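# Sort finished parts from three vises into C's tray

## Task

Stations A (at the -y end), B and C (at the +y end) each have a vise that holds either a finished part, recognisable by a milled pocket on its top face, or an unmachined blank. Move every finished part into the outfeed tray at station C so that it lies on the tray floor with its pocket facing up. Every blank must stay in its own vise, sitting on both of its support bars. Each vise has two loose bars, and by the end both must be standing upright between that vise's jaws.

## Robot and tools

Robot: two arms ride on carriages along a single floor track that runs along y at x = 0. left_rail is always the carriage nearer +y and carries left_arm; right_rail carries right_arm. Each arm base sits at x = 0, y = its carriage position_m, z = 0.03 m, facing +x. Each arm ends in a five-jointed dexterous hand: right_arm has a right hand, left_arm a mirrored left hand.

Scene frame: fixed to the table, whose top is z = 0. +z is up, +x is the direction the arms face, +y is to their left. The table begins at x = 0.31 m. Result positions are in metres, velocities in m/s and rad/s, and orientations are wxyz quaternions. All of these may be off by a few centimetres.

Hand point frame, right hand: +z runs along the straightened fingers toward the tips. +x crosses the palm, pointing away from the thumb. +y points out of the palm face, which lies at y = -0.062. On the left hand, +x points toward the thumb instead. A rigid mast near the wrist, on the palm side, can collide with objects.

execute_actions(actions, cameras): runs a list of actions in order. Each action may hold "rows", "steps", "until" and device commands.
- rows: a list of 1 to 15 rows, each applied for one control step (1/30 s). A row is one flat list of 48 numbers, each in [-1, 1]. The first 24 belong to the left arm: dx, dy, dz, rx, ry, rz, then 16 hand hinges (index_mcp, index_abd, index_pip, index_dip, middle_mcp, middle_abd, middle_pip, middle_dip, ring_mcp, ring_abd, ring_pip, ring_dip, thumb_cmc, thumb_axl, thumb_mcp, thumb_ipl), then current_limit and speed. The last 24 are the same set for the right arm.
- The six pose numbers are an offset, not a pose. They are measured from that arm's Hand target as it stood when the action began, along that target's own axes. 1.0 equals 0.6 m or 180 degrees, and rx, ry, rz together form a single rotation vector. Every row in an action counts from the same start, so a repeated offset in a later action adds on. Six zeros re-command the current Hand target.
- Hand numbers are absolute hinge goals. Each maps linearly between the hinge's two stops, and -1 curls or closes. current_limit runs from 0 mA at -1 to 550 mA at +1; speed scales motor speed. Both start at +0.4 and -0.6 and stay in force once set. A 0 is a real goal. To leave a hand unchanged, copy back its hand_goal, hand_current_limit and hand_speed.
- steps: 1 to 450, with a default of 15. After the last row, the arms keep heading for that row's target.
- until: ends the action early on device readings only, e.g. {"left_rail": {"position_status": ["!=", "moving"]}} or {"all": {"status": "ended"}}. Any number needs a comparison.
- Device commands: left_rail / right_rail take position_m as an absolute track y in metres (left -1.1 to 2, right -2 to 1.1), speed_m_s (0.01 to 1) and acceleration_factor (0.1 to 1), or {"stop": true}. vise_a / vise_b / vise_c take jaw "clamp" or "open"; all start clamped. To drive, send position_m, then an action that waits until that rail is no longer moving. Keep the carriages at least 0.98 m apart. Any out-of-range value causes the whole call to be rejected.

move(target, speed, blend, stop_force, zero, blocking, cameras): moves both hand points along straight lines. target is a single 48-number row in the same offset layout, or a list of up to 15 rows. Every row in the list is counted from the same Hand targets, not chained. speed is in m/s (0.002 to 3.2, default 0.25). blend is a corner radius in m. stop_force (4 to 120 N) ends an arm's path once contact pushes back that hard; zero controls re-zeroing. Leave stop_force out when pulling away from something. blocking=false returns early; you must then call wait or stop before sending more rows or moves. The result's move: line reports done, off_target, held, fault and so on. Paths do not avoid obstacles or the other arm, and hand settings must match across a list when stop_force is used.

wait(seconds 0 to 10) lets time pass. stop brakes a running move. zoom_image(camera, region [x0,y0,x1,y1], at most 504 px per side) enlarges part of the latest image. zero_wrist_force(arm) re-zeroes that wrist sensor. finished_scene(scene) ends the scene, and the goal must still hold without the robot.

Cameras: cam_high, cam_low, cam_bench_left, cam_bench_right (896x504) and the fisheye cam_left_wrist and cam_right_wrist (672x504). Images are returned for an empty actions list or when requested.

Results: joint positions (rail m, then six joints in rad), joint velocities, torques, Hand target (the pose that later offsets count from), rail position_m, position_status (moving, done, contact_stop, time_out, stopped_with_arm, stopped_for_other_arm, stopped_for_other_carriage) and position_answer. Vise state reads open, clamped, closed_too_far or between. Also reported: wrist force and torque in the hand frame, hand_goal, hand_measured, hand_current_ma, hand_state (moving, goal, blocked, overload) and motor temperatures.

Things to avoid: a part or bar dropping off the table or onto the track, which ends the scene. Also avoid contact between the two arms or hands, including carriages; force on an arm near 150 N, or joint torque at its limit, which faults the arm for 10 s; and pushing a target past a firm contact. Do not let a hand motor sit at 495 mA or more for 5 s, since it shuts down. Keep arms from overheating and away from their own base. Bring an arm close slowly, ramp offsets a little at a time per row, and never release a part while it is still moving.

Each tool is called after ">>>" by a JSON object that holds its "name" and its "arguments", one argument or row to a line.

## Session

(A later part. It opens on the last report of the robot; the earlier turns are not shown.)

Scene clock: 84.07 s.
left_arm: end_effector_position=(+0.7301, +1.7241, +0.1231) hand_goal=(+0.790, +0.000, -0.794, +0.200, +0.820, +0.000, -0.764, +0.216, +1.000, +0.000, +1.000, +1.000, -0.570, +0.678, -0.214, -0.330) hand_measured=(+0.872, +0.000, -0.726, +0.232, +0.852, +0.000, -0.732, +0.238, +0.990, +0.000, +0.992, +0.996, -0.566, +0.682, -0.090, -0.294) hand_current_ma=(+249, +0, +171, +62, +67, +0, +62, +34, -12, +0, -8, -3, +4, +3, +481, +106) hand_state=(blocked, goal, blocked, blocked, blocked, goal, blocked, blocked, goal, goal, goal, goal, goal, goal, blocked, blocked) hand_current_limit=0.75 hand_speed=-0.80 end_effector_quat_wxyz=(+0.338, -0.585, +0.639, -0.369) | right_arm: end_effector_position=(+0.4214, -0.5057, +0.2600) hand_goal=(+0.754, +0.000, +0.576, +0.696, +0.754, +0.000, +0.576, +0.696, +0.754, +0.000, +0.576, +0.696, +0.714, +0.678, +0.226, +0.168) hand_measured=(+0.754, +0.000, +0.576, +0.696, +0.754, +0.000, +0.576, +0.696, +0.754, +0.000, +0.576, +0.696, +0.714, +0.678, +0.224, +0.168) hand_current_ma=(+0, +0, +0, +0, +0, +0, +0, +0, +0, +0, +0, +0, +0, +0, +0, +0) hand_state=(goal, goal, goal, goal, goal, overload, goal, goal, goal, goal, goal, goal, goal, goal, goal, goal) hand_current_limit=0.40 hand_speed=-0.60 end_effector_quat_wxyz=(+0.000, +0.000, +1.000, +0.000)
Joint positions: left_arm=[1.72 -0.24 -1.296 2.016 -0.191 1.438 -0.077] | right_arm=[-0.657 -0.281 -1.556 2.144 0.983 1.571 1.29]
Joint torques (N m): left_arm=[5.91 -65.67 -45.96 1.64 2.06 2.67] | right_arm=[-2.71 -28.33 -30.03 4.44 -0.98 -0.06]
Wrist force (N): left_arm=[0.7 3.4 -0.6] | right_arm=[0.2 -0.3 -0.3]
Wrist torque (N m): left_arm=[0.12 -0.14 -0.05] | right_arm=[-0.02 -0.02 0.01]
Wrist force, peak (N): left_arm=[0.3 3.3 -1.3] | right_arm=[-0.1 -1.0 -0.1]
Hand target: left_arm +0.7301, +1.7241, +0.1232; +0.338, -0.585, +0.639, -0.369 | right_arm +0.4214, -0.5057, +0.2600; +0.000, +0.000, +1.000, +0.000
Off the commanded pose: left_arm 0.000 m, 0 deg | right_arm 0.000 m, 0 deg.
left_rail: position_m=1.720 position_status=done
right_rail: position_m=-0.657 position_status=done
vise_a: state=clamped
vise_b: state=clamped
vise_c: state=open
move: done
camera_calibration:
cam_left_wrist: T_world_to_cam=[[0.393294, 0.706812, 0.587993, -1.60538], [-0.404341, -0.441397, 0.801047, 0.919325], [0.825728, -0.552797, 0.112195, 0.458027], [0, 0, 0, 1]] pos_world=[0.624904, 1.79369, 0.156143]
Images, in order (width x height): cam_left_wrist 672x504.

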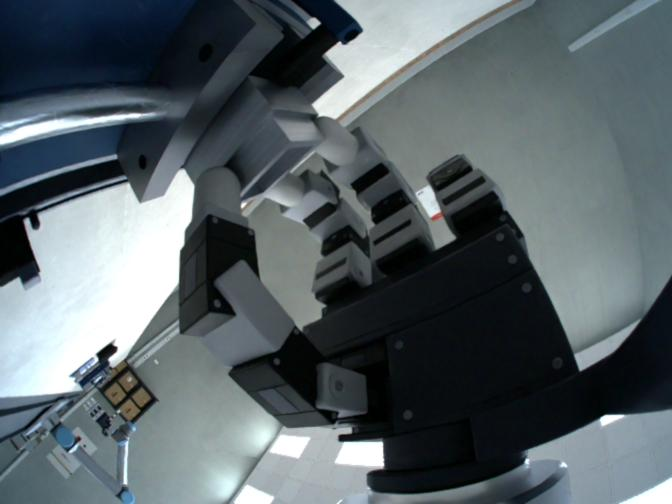

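>>> {"name": "move", "arguments": {
  "target": [0,-0.1126,-0.065,0,0,0,0.79,0,-0.795,0.2,0.82,0,-0.765,0.215,1,0,1,1,-0.571,0.678,-0.215,-0.33,0.75,-0.8,0,0,0,0,0,0,0.754,0,0.576,0.696,0.754,0,0.576,0.696,0.754,0,0.576,0.696,0.714,0.678,0.226,0.168,0.4,-0.6],
  "speed": 0.1,
  "cameras": ["cam_bench_left"]
}}

>>> {"name": "zoom_image", "arguments": {
  "camera": "cam_bench_left",
  "region": [390, 220, 465, 310]
}}

>>> {"name": "execute_actions", "arguments": {
  "actions": [
    {"left_rail":{"position_m":2.0,"speed_m_s":0.3,"acceleration_factor":0.3},"steps":120,"until":{"left_rail":{"position_status":["!=","moving"]}}}
  ]
}}

>>> {"name": "move", "arguments": {
  "target": [-0.1868,0.1887,0.1267,0,-0.0241,-0.0139,0.79,0,-0.795,0.2,0.82,0,-0.765,0.215,1,0,1,1,-0.571,0.678,-0.215,-0.33,0.75,-0.8,0,0,0,0,0,0,0.754,0,0.576,0.696,0.754,0,0.576,0.696,0.754,0,0.576,0.696,0.714,0.678,0.226,0.168,0.4,-0.6],
  "speed": 0.12,
  "cameras": ["cam_left_wrist","cam_bench_left"]
}}

>>> {"name": "zoom_image", "arguments": {
  "camera": "cam_left_wrist",
  "region": [50, 0, 400, 250]
}}

>>> {"name": "zoom_image", "arguments": {
  "camera": "cam_bench_left",
  "region": [490, 225, 630, 350]
}}

Scene clock: 119.17 s.
left_arm: end_effector_position=(+0.7301, +1.7242, +0.2011) hand_goal=(+0.790, +0.000, -0.794, +0.200, +0.820, +0.000, -0.764, +0.216, +1.000, +0.000, +1.000, +1.000, -0.570, +0.678, -0.214, -0.330) hand_measured=(+0.872, +0.000, -0.726, +0.232, +0.852, +0.000, -0.732, +0.238, +0.990, +0.000, +0.992, +0.996, -0.566, +0.682, -0.090, -0.294) hand_current_ma=(+249, +0, +171, +62, +63, +0, +62, +34, -12, +0, -8, -3, +4, +4, +481, +107) hand_state=(blocked, goal, blocked, blocked, blocked, goal, blocked, blocked, goal, goal, goal, goal, goal, goal, blocked, blocked) hand_current_limit=0.75 hand_speed=-0.80 end_effector_quat_wxyz=(+0.338, -0.585, +0.639, -0.369) | right_arm: end_effector_position=(+0.4214, -0.5057, +0.2600) hand_goal=(+0.754, +0.000, +0.576, +0.696, +0.754, +0.000, +0.576, +0.696, +0.754, +0.000, +0.576, +0.696, +0.714, +0.678, +0.226, +0.168) hand_measured=(+0.754, +0.000, +0.576, +0.696, +0.754, +0.000, +0.576, +0.696, +0.754, +0.000, +0.576, +0.696, +0.714, +0.678, +0.224, +0.168) hand_current_ma=(+0, +0, +0, +0, +0, +0, +0, +0, +0, +0, +0, +0, +0, +0, +0, +0) hand_state=(goal, goal, goal, goal, goal, overload, goal, goal, goal, goal, goal, goal, goal, goal, goal, goal) hand_current_limit=0.40 hand_speed=-0.60 end_effector_quat_wxyz=(+0.000, +0.000, +1.000, +0.000)
Joint positions: left_arm=[1.72 -0.24 -1.38 1.954 -0.046 1.438 -0.077] | right_arm=[-0.657 -0.281 -1.556 2.144 0.983 1.571 1.29]
Joint torques (N m): left_arm=[-0.9 -63.1 -48.94 2.27 1.55 2.22] | right_arm=[-5.48 -29.92 -30.27 4.03 -0.8 0.4]
Wrist force (N): left_arm=[0.4 2.3 -0.8] | right_arm=[-0.1 -0.4 0.4]
Wrist torque (N m): left_arm=[0.09 -0.10 -0.12] | right_arm=[-0.08 0.00 -0.02]
Wrist force, peak (N): left_arm=[0.7 3.8 -0.5] | right_arm=[-0.7 -1.0 0.1]
Hand target: left_arm +0.7301, +1.7241, +0.2012; +0.338, -0.585, +0.639, -0.369 | right_arm +0.4214, -0.5057, +0.2600; +0.000, +0.000, +1.000, +0.000
Off the commanded pose: left_arm 0.000 m, 0 deg | right_arm 0.000 m, 0 deg.
left_rail: position_m=1.720 position_status=done
right_rail: position_m=-0.657 position_status=done
vise_a: state=clamped
vise_b: state=clamped
vise_c: state=open
move: done
Images, in order (width x height): cam_bench_left 896x504.

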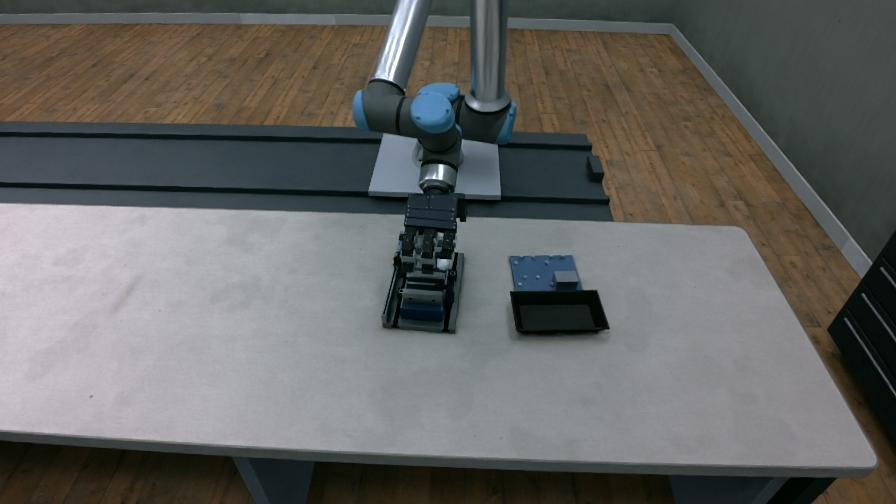

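Scaled by 5.600 from the camera's 896x504 image, which has a finer 1280x720 frame.

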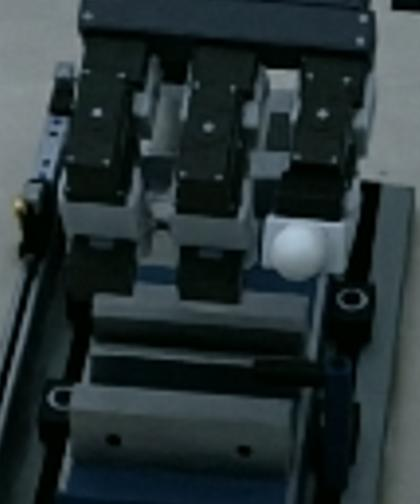

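Scene clock: 121.07 s.
left_arm: end_effector_position=(+0.7301, +2.0041, +0.2012) hand_goal=(+0.790, +0.000, -0.794, +0.200, +0.820, +0.000, -0.764, +0.216, +1.000, +0.000, +1.000, +1.000, -0.570, +0.678, -0.214, -0.330) hand_measured=(+0.872, +0.000, -0.726, +0.232, +0.850, +0.000, -0.732, +0.238, +0.990, +0.000, +0.992, +0.996, -0.564, +0.682, -0.090, -0.294) hand_current_ma=(+249, +0, +171, +62, +62, +0, +62, +34, -12, +0, -8, -3, +5, +4, +481, +107) hand_state=(blocked, goal, blocked, blocked, blocked, goal, blocked, blocked, goal, goal, goal, goal, goal, goal, blocked, blocked) hand_current_limit=0.75 hand_speed=-0.80 end_effector_quat_wxyz=(+0.338, -0.585, +0.639, -0.369) | right_arm: end_effector_position=(+0.4214, -0.5057, +0.2600) hand_goal=(+0.754, +0.000, +0.576, +0.696, +0.754, +0.000, +0.576, +0.696, +0.754, +0.000, +0.576, +0.696, +0.714, +0.678, +0.226, +0.168) hand_measured=(+0.754, +0.000, +0.576, +0.696, +0.754, +0.000, +0.576, +0.696, +0.754, +0.000, +0.576, +0.696, +0.714, +0.678, +0.224, +0.168) hand_current_ma=(+0, +0, +0, +0, +0, +0, +0, +0, +0, +0, +0, +0, +0, +0, +0, +0) hand_state=(goal, goal, goal, goal, goal, overload, goal, goal, goal, goal, goal, goal, goal, goal, goal, goal) hand_current_limit=0.40 hand_speed=-0.60 end_effector_quat_wxyz=(+0.000, +0.000, +1.000, +0.000)
Joint positions: left_arm=[2 -0.24 -1.38 1.954 -0.046 1.438 -0.077] | right_arm=[-0.657 -0.281 -1.556 2.144 0.983 1.571 1.29]
Joint torques (N m): left_arm=[-7.57 -58.38 -45.98 0.96 1.01 1.63] | right_arm=[-1.87 -32.52 -29.9 3.71 -1.19 -0.03]
Wrist force (N): left_arm=[0.4 2.3 -0.6] | right_arm=[-0.4 -0.5 0.1]
Wrist torque (N m): left_arm=[0.08 -0.10 -0.12] | right_arm=[-0.09 0.05 -0.05]
Wrist force, peak (N): left_arm=[0.0 2.8 -1.2] | right_arm=[0.3 -1.1 0.0]
Hand target: left_arm +0.7301, +2.0041, +0.2012; +0.338, -0.585, +0.639, -0.369 | right_arm +0.4214, -0.5057, +0.2600; +0.000, +0.000, +1.000, +0.000
Off the commanded pose: left_arm 0.000 m, 0 deg | right_arm 0.000 m, 0 deg.
left_rail: position_m=2.000 speed_m_s=0.30 position_status=done
right_rail: position_m=-0.657 position_status=done
vise_a: state=clamped
vise_b: state=clamped
vise_c: state=open

Scene clock: 123.00 s.
left_arm: end_effector_position=(+0.7491, +2.1149, +0.0652) hand_goal=(+0.790, +0.000, -0.794, +0.200, +0.820, +0.000, -0.764, +0.216, +1.000, +0.000, +1.000, +1.000, -0.570, +0.678, -0.214, -0.330) hand_measured=(+0.872, +0.000, -0.726, +0.232, +0.850, +0.000, -0.732, +0.238, +0.990, +0.000, +0.992, +0.996, -0.564, +0.682, -0.090, -0.294) hand_current_ma=(+249, +0, +171, +62, +61, +0, +62, +34, -12, +0, -8, -3, +5, +4, +481, +107) hand_state=(blocked, goal, blocked, blocked, blocked, goal, blocked, blocked, goal, goal, goal, goal, goal, goal, blocked, blocked) hand_current_limit=0.75 hand_speed=-0.80 end_effector_quat_wxyz=(-0.354, +0.612, -0.612, +0.354) | right_arm: end_effector_position=(+0.4214, -0.5057, +0.2600) hand_goal=(+0.754, +0.000, +0.576, +0.696, +0.754, +0.000, +0.576, +0.696, +0.754, +0.000, +0.576, +0.696, +0.714, +0.678, +0.226, +0.168) hand_measured=(+0.754, +0.000, +0.576, +0.696, +0.754, +0.000, +0.576, +0.696, +0.754, +0.000, +0.576, +0.696, +0.714, +0.678, +0.224, +0.168) hand_current_ma=(+0, +0, +0, +0, +0, +0, +0, +0, +0, +0, +0, +0, +0, +0, +0, +0) hand_state=(goal, goal, goal, goal, goal, overload, goal, goal, goal, goal, goal, goal, goal, goal, goal, goal) hand_current_limit=0.40 hand_speed=-0.60 end_effector_quat_wxyz=(+0.000, +0.000, +1.000, +0.000)
Joint positions: left_arm=[2 -0.064 -1.183 1.988 -0.281 1.516 -0.032] | right_arm=[-0.657 -0.281 -1.556 2.144 0.983 1.571 1.29]
Joint torques (N m): left_arm=[13.08 -58.33 -42.39 -1.05 2.6 2.99] | right_arm=[-1.76 -30.87 -30.99 4.24 -1.29 0.48]
Wrist force (N): left_arm=[-0.1 3.1 -0.1] | right_arm=[-0.1 -0.8 -0.1]
Wrist torque (N m): left_arm=[0.15 -0.01 -0.13] | right_arm=[-0.10 0.01 -0.03]
Wrist force, peak (N): left_arm=[-0.8 4.0 0.4] | right_arm=[0.0 -0.9 0.1]
Hand target: left_arm +0.7491, +2.1150, +0.0651; -0.354, +0.612, -0.612, +0.354 | right_arm +0.4214, -0.5057, +0.2600; +0.000, +0.000, +1.000, +0.000
Off the commanded pose: left_arm 0.000 m, 0 deg | right_arm 0.000 m, 0 deg.
left_rail: position_m=2.000 speed_m_s=0.30 position_status=done
right_rail: position_m=-0.657 position_status=done
vise_a: state=clamped
vise_b: state=clamped
vise_c: state=open
move: done
camera_calibration:
cam_left_wrist: T_world_to_cam=[[0.33011, 0.738384, 0.588061, -1.87441], [-0.364227, -0.475102, 0.80101, 1.18708], [0.870842, -0.478609, 0.112103, 0.474244], [0, 0, 0, 1]] pos_world=[0.638136, 2.175, 0.0982432]
Images, in order (width x height): cam_bench_left 896x504, cam_left_wrist 672x504.

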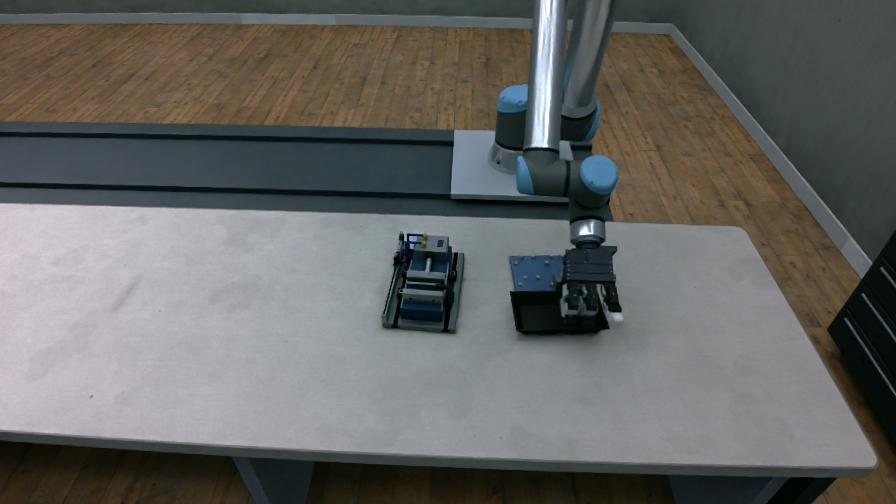

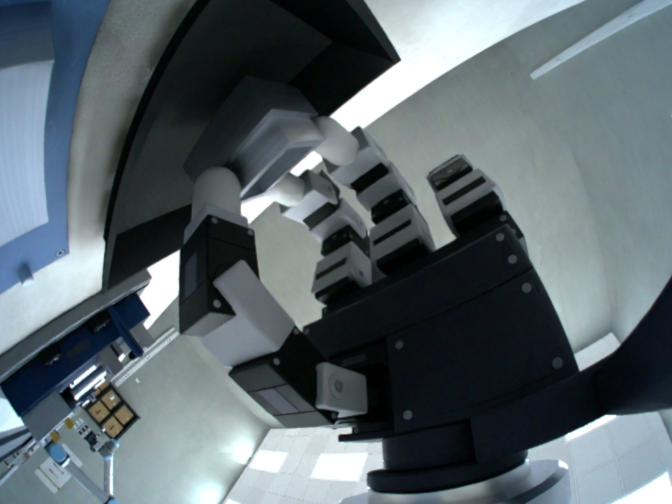

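Scaled by 1.440 from the camera's 672x504 image, which has a finer 960x720 frame.

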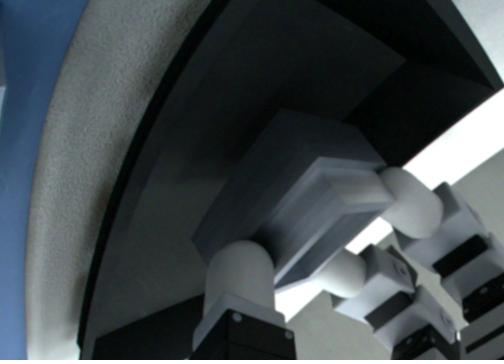

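Scaled by 3.600 from the camera's 896x504 image, which has a finer 1280x720 frame.

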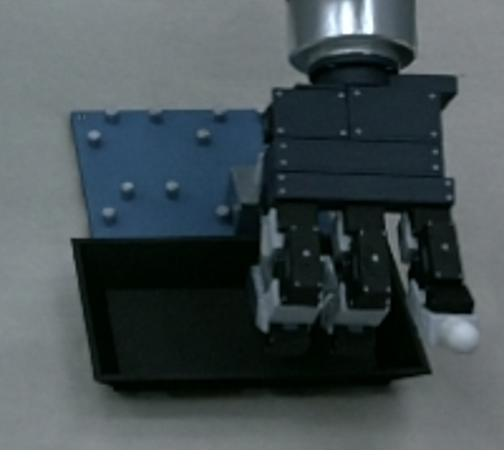

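>>> {"name": "move", "arguments": {
  "target": [0,0.036,0.0208,0,0,0,0.79,0,-0.795,0.2,0.82,0,-0.765,0.215,1,0,1,1,-0.571,0.678,-0.215,-0.33,0.75,-0.8,0,0,0,0,0,0,0.754,0,0.576,0.696,0.754,0,0.576,0.696,0.754,0,0.576,0.696,0.714,0.678,0.226,0.168,0.4,-0.6],
  "speed": 0.01,
  "stop_force": 4
}}

Scene clock: 139.70 s.
left_arm: end_effector_position=(+0.7491, +2.1150, +0.0433) hand_goal=(+0.790, +0.000, -0.794, +0.200, +0.820, +0.000, -0.764, +0.216, +1.000, +0.000, +1.000, +1.000, -0.570, +0.678, -0.214, -0.330) hand_measured=(+0.872, +0.000, -0.726, +0.228, +0.850, +0.000, -0.732, +0.230, +0.990, +0.000, +0.992, +0.996, -0.564, +0.682, -0.090, -0.296) hand_current_ma=(+249, +0, +171, +50, +61, +0, +62, +18, -12, +0, -8, -3, +5, +5, +481, +98) hand_state=(blocked, goal, blocked, blocked, blocked, goal, blocked, goal, goal, goal, goal, goal, goal, goal, blocked, blocked) hand_current_limit=0.75 hand_speed=-0.80 end_effector_quat_wxyz=(-0.354, +0.612, -0.612, +0.354) | right_arm: end_effector_position=(+0.4214, -0.5057, +0.2600) hand_goal=(+0.754, +0.000, +0.576, +0.696, +0.754, +0.000, +0.576, +0.696, +0.754, +0.000, +0.576, +0.696, +0.714, +0.678, +0.226, +0.168) hand_measured=(+0.754, +0.000, +0.576, +0.696, +0.754, +0.000, +0.576, +0.696, +0.754, +0.000, +0.576, +0.696, +0.714, +0.678, +0.224, +0.168) hand_current_ma=(+0, +0, +0, +0, +0, +0, +0, +0, +0, +0, +0, +0, +0, +0, +0, +0) hand_state=(goal, goal, goal, goal, goal, overload, goal, goal, goal, goal, goal, goal, goal, goal, goal, goal) hand_current_limit=0.40 hand_speed=-0.60 end_effector_quat_wxyz=(+0.000, +0.000, +1.000, +0.000)
Joint positions: left_arm=[2 -0.064 -1.154 1.997 -0.319 1.516 -0.032] | right_arm=[-0.657 -0.281 -1.556 2.144 0.983 1.571 1.29]
Joint torques (N m): left_arm=[8.6 -68.73 -39.54 2.17 1.28 2.89] | right_arm=[-5.42 -31.08 -30.34 4.01 -1.44 0.75]
Wrist force (N): left_arm=[0.2 0.7 -0.9] | right_arm=[0.0 -0.2 0.3]
Wrist torque (N m): left_arm=[0.13 0.02 -0.09] | right_arm=[-0.07 -0.01 -0.01]
Wrist force, peak (N): left_arm=[0.1 -5.2 -6.1] | right_arm=[0.5 -1.1 -0.1]
Hand target: left_arm +0.7491, +2.1150, +0.0433; -0.354, +0.612, -0.612, +0.354 (not the last commanded pose) | right_arm +0.4214, -0.5057, +0.2600; +0.000, +0.000, +1.000, +0.000
Off the commanded pose: left_arm 0.003 m, 0 deg | right_arm 0.000 m, 0 deg.
left_rail: position_m=2.000 speed_m_s=0.30 position_status=done
right_rail: position_m=-0.657 position_status=done
vise_a: state=clamped
vise_b: state=clamped
vise_c: state=open
move: contact (left_arm)

>>> {"name": "execute_actions", "arguments": {
  "actions": [
    {"rows":[[0,0,0,0,0,0,0.86,0,-0.72,0.24,0.86,0,-0.72,0.24,1,0,1,1,-0.571,0.678,-0.08,-0.3,0.5,-0.85,0,0,0,0,0,0,0.754,0,0.576,0.696,0.754,0,0.576,0.696,0.754,0,0.576,0.696,0.714,0.678,0.226,0.168,0.4,-0.6]],"steps":30},
    {"rows":[[0,0,0,0,0,0,1,0,-0.65,0.246,1,0,-0.65,0.246,1,0,1,1,-0.571,0.678,0.112,-0.481,0.4,-0.8,0,0,0,0,0,0,0.754,0,0.576,0.696,0.754,0,0.576,0.696,0.754,0,0.576,0.696,0.714,0.678,0.226,0.168,0.4,-0.6]],"steps":50}
  ]
}}

>>> {"name": "move", "arguments": {
  "target": [0,-0.2,-0.1155,0,0,0,1,0,-0.65,0.246,1,0,-0.65,0.246,1,0,1,1,-0.571,0.678,0.112,-0.481,0.4,-0.5,0,0,0,0,0,0,0.754,0,0.576,0.696,0.754,0,0.576,0.696,0.754,0,0.576,0.696,0.714,0.678,0.226,0.168,0.4,-0.6],
  "speed": 0.12,
  "cameras": ["cam_left_wrist","cam_bench_left"]
}}

>>> {"name": "zoom_image", "arguments": {
  "camera": "cam_bench_left",
  "region": [490, 225, 630, 350]
}}

>>> {"name": "zoom_image", "arguments": {
  "camera": "cam_bench_left",
  "region": [390, 220, 465, 310]
}}

Scene clock: 151.67 s.
left_arm: end_effector_position=(+0.7491, +2.1150, +0.0433) hand_goal=(+1.000, +0.000, -0.650, +0.246, +1.000, +0.000, -0.650, +0.246, +1.000, +0.000, +1.000, +1.000, -0.570, +0.678, +0.112, -0.480) hand_measured=(+0.982, +0.000, -0.652, +0.244, +0.984, +0.000, -0.652, +0.244, +0.990, +0.000, +0.992, +0.996, -0.568, +0.680, +0.108, -0.476) hand_current_ma=(-28, +0, -2, -2, -26, +0, -2, -2, -12, +0, -8, -3, +2, +2, -3, +5) hand_state=(goal, goal, goal, goal, goal, goal, goal, goal, goal, goal, goal, goal, goal, goal, goal, goal) hand_current_limit=0.40 hand_speed=-0.80 end_effector_quat_wxyz=(-0.354, +0.612, -0.612, +0.354) | right_arm: end_effector_position=(+0.4214, -0.5057, +0.2600) hand_goal=(+0.754, +0.000, +0.576, +0.696, +0.754, +0.000, +0.576, +0.696, +0.754, +0.000, +0.576, +0.696, +0.714, +0.678, +0.226, +0.168) hand_measured=(+0.754, +0.000, +0.576, +0.696, +0.754, +0.000, +0.576, +0.696, +0.754, +0.000, +0.576, +0.696, +0.714, +0.678, +0.224, +0.168) hand_current_ma=(+0, +0, +0, +0, +0, +0, +0, +0, +0, +0, +0, +0, +0, +0, +0, +0) hand_state=(goal, goal, goal, goal, goal, overload, goal, goal, goal, goal, goal, goal, goal, goal, goal, goal) hand_current_limit=0.40 hand_speed=-0.60 end_effector_quat_wxyz=(+0.000, +0.000, +1.000, +0.000)
Joint positions: left_arm=[2 -0.064 -1.154 1.997 -0.319 1.516 -0.032] | right_arm=[-0.657 -0.281 -1.556 2.144 0.983 1.571 1.29]
Joint torques (N m): left_arm=[-1.55 -53.25 -23.39 0.23 -1.33 2.57] | right_arm=[-1.1 -31.88 -30.78 4.36 -1.21 0.63]
Wrist force (N): left_arm=[-0.1 1.5 -1.0] | right_arm=[0.3 0.1 0.5]
Wrist torque (N m): left_arm=[0.14 0.01 -0.09] | right_arm=[-0.03 -0.05 0.02]
Wrist force, peak (N): left_arm=[0.2 -2.4 -8.2] | right_arm=[0.3 -0.9 0.7]
Hand target: left_arm +0.7491, +2.1150, +0.0433; -0.354, +0.612, -0.612, +0.354 | right_arm +0.4214, -0.5057, +0.2600; +0.000, +0.000, +1.000, +0.000
Off the commanded pose: left_arm 0.000 m, 0 deg | right_arm 0.000 m, 0 deg.
left_rail: position_m=2.000 speed_m_s=0.30 position_status=done
right_rail: position_m=-0.657 position_status=done
vise_a: state=clamped
vise_b: state=clamped
vise_c: state=open

Scene clock: 153.30 s.
left_arm: end_effector_position=(+0.7491, +2.1150, +0.1818) hand_goal=(+1.000, +0.000, -0.650, +0.246, +1.000, +0.000, -0.650, +0.246, +1.000, +0.000, +1.000, +1.000, -0.570, +0.678, +0.112, -0.480) hand_measured=(+0.984, +0.000, -0.652, +0.244, +0.984, +0.000, -0.652, +0.244, +0.990, +0.000, +0.992, +0.996, -0.568, +0.680, +0.108, -0.476) hand_current_ma=(-26, +0, -2, -2, -25, +0, -2, -2, -12, +0, -8, -3, +2, +2, -3, +4) hand_state=(goal, goal, goal, goal, goal, goal, goal, goal, goal, goal, goal, goal, goal, goal, goal, goal) hand_current_limit=0.40 hand_speed=-0.50 end_effector_quat_wxyz=(-0.354, +0.612, -0.612, +0.354) | right_arm: end_effector_position=(+0.4214, -0.5057, +0.2600) hand_goal=(+0.754, +0.000, +0.576, +0.696, +0.754, +0.000, +0.576, +0.696, +0.754, +0.000, +0.576, +0.696, +0.714, +0.678, +0.226, +0.168) hand_measured=(+0.754, +0.000, +0.576, +0.696, +0.754, +0.000, +0.576, +0.696, +0.754, +0.000, +0.576, +0.696, +0.714, +0.678, +0.224, +0.168) hand_current_ma=(+0, +0, +0, +0, +0, +0, +0, +0, +0, +0, +0, +0, +0, +0, +0, +0) hand_state=(goal, goal, goal, goal, goal, overload, goal, goal, goal, goal, goal, goal, goal, goal, goal, goal) hand_current_limit=0.40 hand_speed=-0.60 end_effector_quat_wxyz=(+0.000, +0.000, +1.000, +0.000)
Joint positions: left_arm=[2 -0.064 -1.315 1.911 -0.072 1.516 -0.032] | right_arm=[-0.657 -0.281 -1.556 2.144 0.983 1.571 1.29]
Joint torques (N m): left_arm=[-1.35 -65.59 -48.36 1.71 1.3 0.95] | right_arm=[0.17 -30.82 -30.19 4.25 -2.11 0.34]
Wrist force (N): left_arm=[0.6 1.5 -0.7] | right_arm=[0.1 -0.2 0.0]
Wrist torque (N m): left_arm=[0.14 -0.11 -0.03] | right_arm=[-0.03 0.00 -0.01]
Wrist force, peak (N): left_arm=[-0.2 3.2 -0.5] | right_arm=[-0.1 -0.9 -0.5]
Hand target: left_arm +0.7491, +2.1150, +0.1819; -0.354, +0.612, -0.612, +0.354 | right_arm +0.4214, -0.5057, +0.2600; +0.000, +0.000, +1.000, +0.000
Off the commanded pose: left_arm 0.000 m, 0 deg | right_arm 0.000 m, 0 deg.
left_rail: position_m=2.000 speed_m_s=0.30 position_status=done
right_rail: position_m=-0.657 position_status=done
vise_a: state=clamped
vise_b: state=clamped
vise_c: state=open
move: done
camera_calibration:
cam_left_wrist: T_world_to_cam=[[0.33011, 0.738384, 0.588061, -1.94305], [-0.364227, -0.475102, 0.80101, 1.09373], [0.870842, -0.478609, 0.112103, 0.46122], [0, 0, 0, 1]] pos_world=[0.638136, 2.1751, 0.214843]
Images, in order (width x height): cam_bench_left 896x504, cam_left_wrist 672x504.

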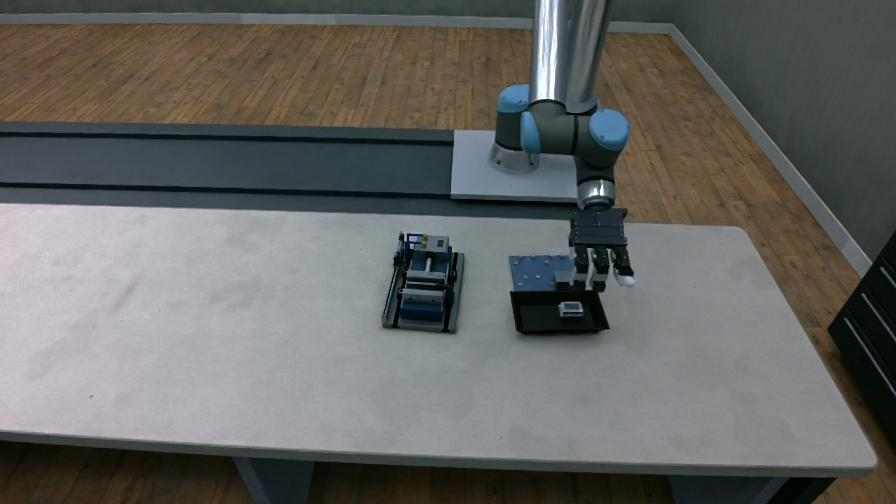

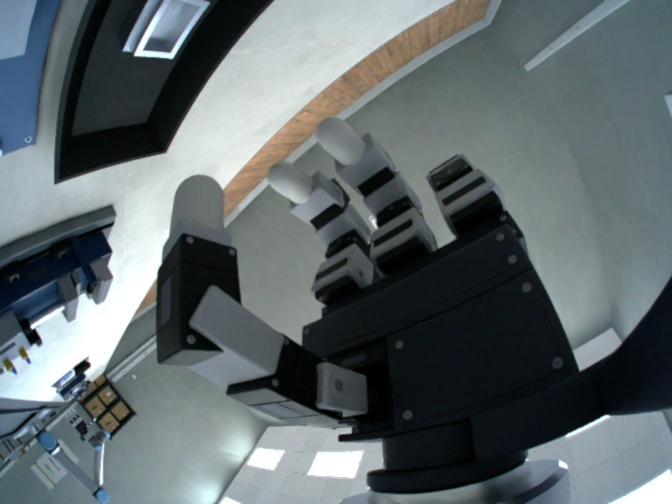

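Scaled by 3.600 from the camera's 896x504 image, which has a finer 1280x720 frame.

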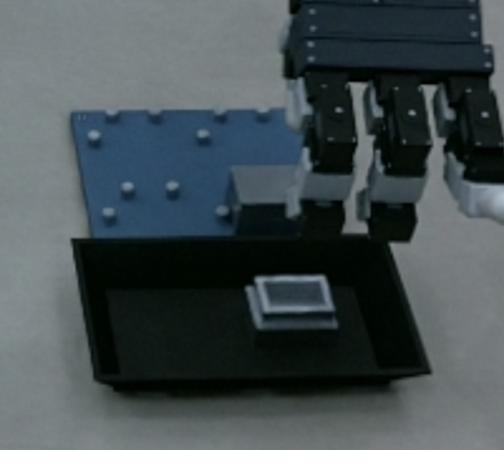

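Scaled by 5.600 from the camera's 896x504 image, which has a finer 1280x720 frame.

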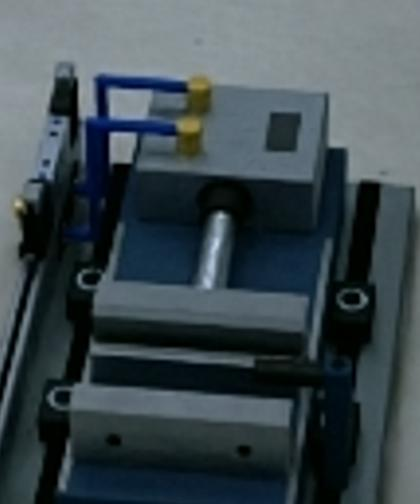

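>>> {"name": "wait", "arguments": {
  "seconds": 0,
  "cameras": ["cam_high", "cam_low"]
}}

Scene clock: 157.33 s.
left_arm: end_effector_position=(+0.7491, +2.1150, +0.1819) hand_goal=(+1.000, +0.000, -0.650, +0.246, +1.000, +0.000, -0.650, +0.246, +1.000, +0.000, +1.000, +1.000, -0.570, +0.678, +0.112, -0.480) hand_measured=(+0.984, +0.000, -0.652, +0.244, +0.984, +0.000, -0.652, +0.244, +0.990, +0.000, +0.992, +0.996, -0.568, +0.680, +0.108, -0.476) hand_current_ma=(-26, +0, -2, -2, -25, +0, -2, -2, -12, +0, -8, -3, +2, +2, -3, +4) hand_state=(goal, goal, goal, goal, goal, goal, goal, goal, goal, goal, goal, goal, goal, goal, goal, goal) hand_current_limit=0.40 hand_speed=-0.50 end_effector_quat_wxyz=(-0.354, +0.612, -0.612, +0.354) | right_arm: end_effector_position=(+0.4214, -0.5057, +0.2600) hand_goal=(+0.754, +0.000, +0.576, +0.696, +0.754, +0.000, +0.576, +0.696, +0.754, +0.000, +0.576, +0.696, +0.714, +0.678, +0.226, +0.168) hand_measured=(+0.754, +0.000, +0.576, +0.696, +0.754, +0.000, +0.576, +0.696, +0.754, +0.000, +0.576, +0.696, +0.714, +0.678, +0.224, +0.168) hand_current_ma=(+0, +0, +0, +0, +0, +0, +0, +0, +0, +0, +0, +0, +0, +0, +0, +0) hand_state=(goal, goal, goal, goal, goal, overload, goal, goal, goal, goal, goal, goal, goal, goal, goal, goal) hand_current_limit=0.40 hand_speed=-0.60 end_effector_quat_wxyz=(+0.000, +0.000, +1.000, +0.000)
Joint positions: left_arm=[2 -0.064 -1.315 1.911 -0.072 1.516 -0.032] | right_arm=[-0.657 -0.281 -1.556 2.144 0.983 1.571 1.29]
Joint torques (N m): left_arm=[-6.74 -64.57 -48.22 1.73 -1.72 -2.93] | right_arm=[0.09 -31.41 -29.21 3.88 -1.89 0.65]
Wrist force (N): left_arm=[0.1 1.2 -1.2] | right_arm=[-0.2 -0.6 -0.4]
Wrist torque (N m): left_arm=[0.14 -0.08 -0.05] | right_arm=[-0.05 0.04 -0.04]
Wrist force, peak (N): left_arm=[0.7 1.7 -1.1] | right_arm=[0.6 -1.1 -0.1]
Hand target: left_arm +0.7491, +2.1150, +0.1819; -0.354, +0.612, -0.612, +0.354 | right_arm +0.4214, -0.5057, +0.2600; +0.000, +0.000, +1.000, +0.000
Off the commanded pose: left_arm 0.000 m, 0 deg | right_arm 0.000 m, 0 deg.
left_rail: position_m=2.000 speed_m_s=0.30 position_status=done
right_rail: position_m=-0.657 position_status=done
vise_a: state=clamped
vise_b: state=clamped
vise_c: state=open
Images, in order (width x height): cam_high 896x504, cam_low 896x504.

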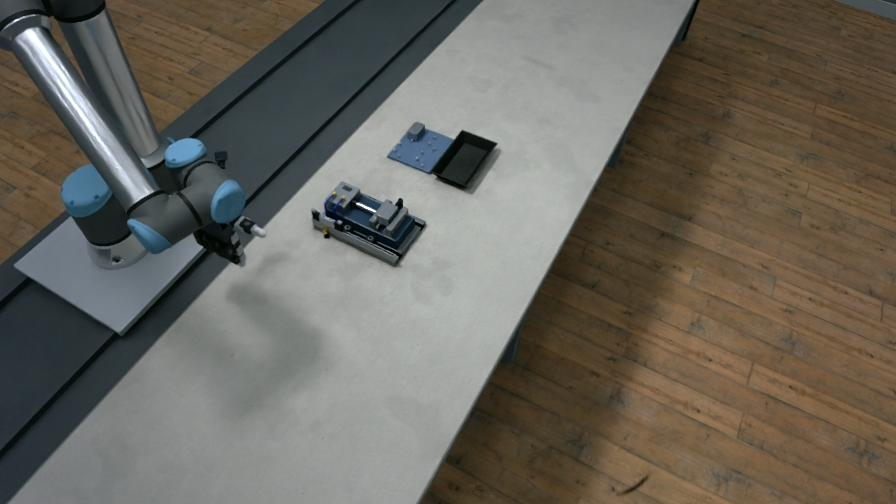

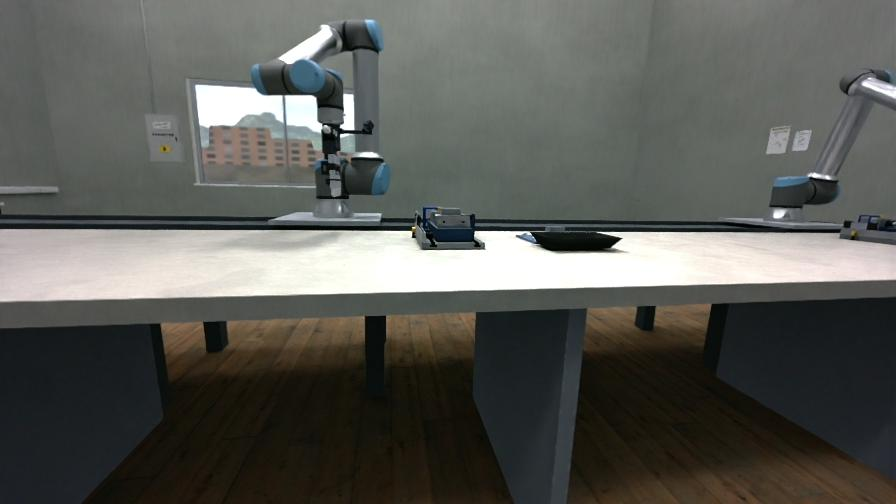

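>>> {"name": "finished_scene", "arguments": {
  "scene": 2
}}

The scene is finished: the task was done.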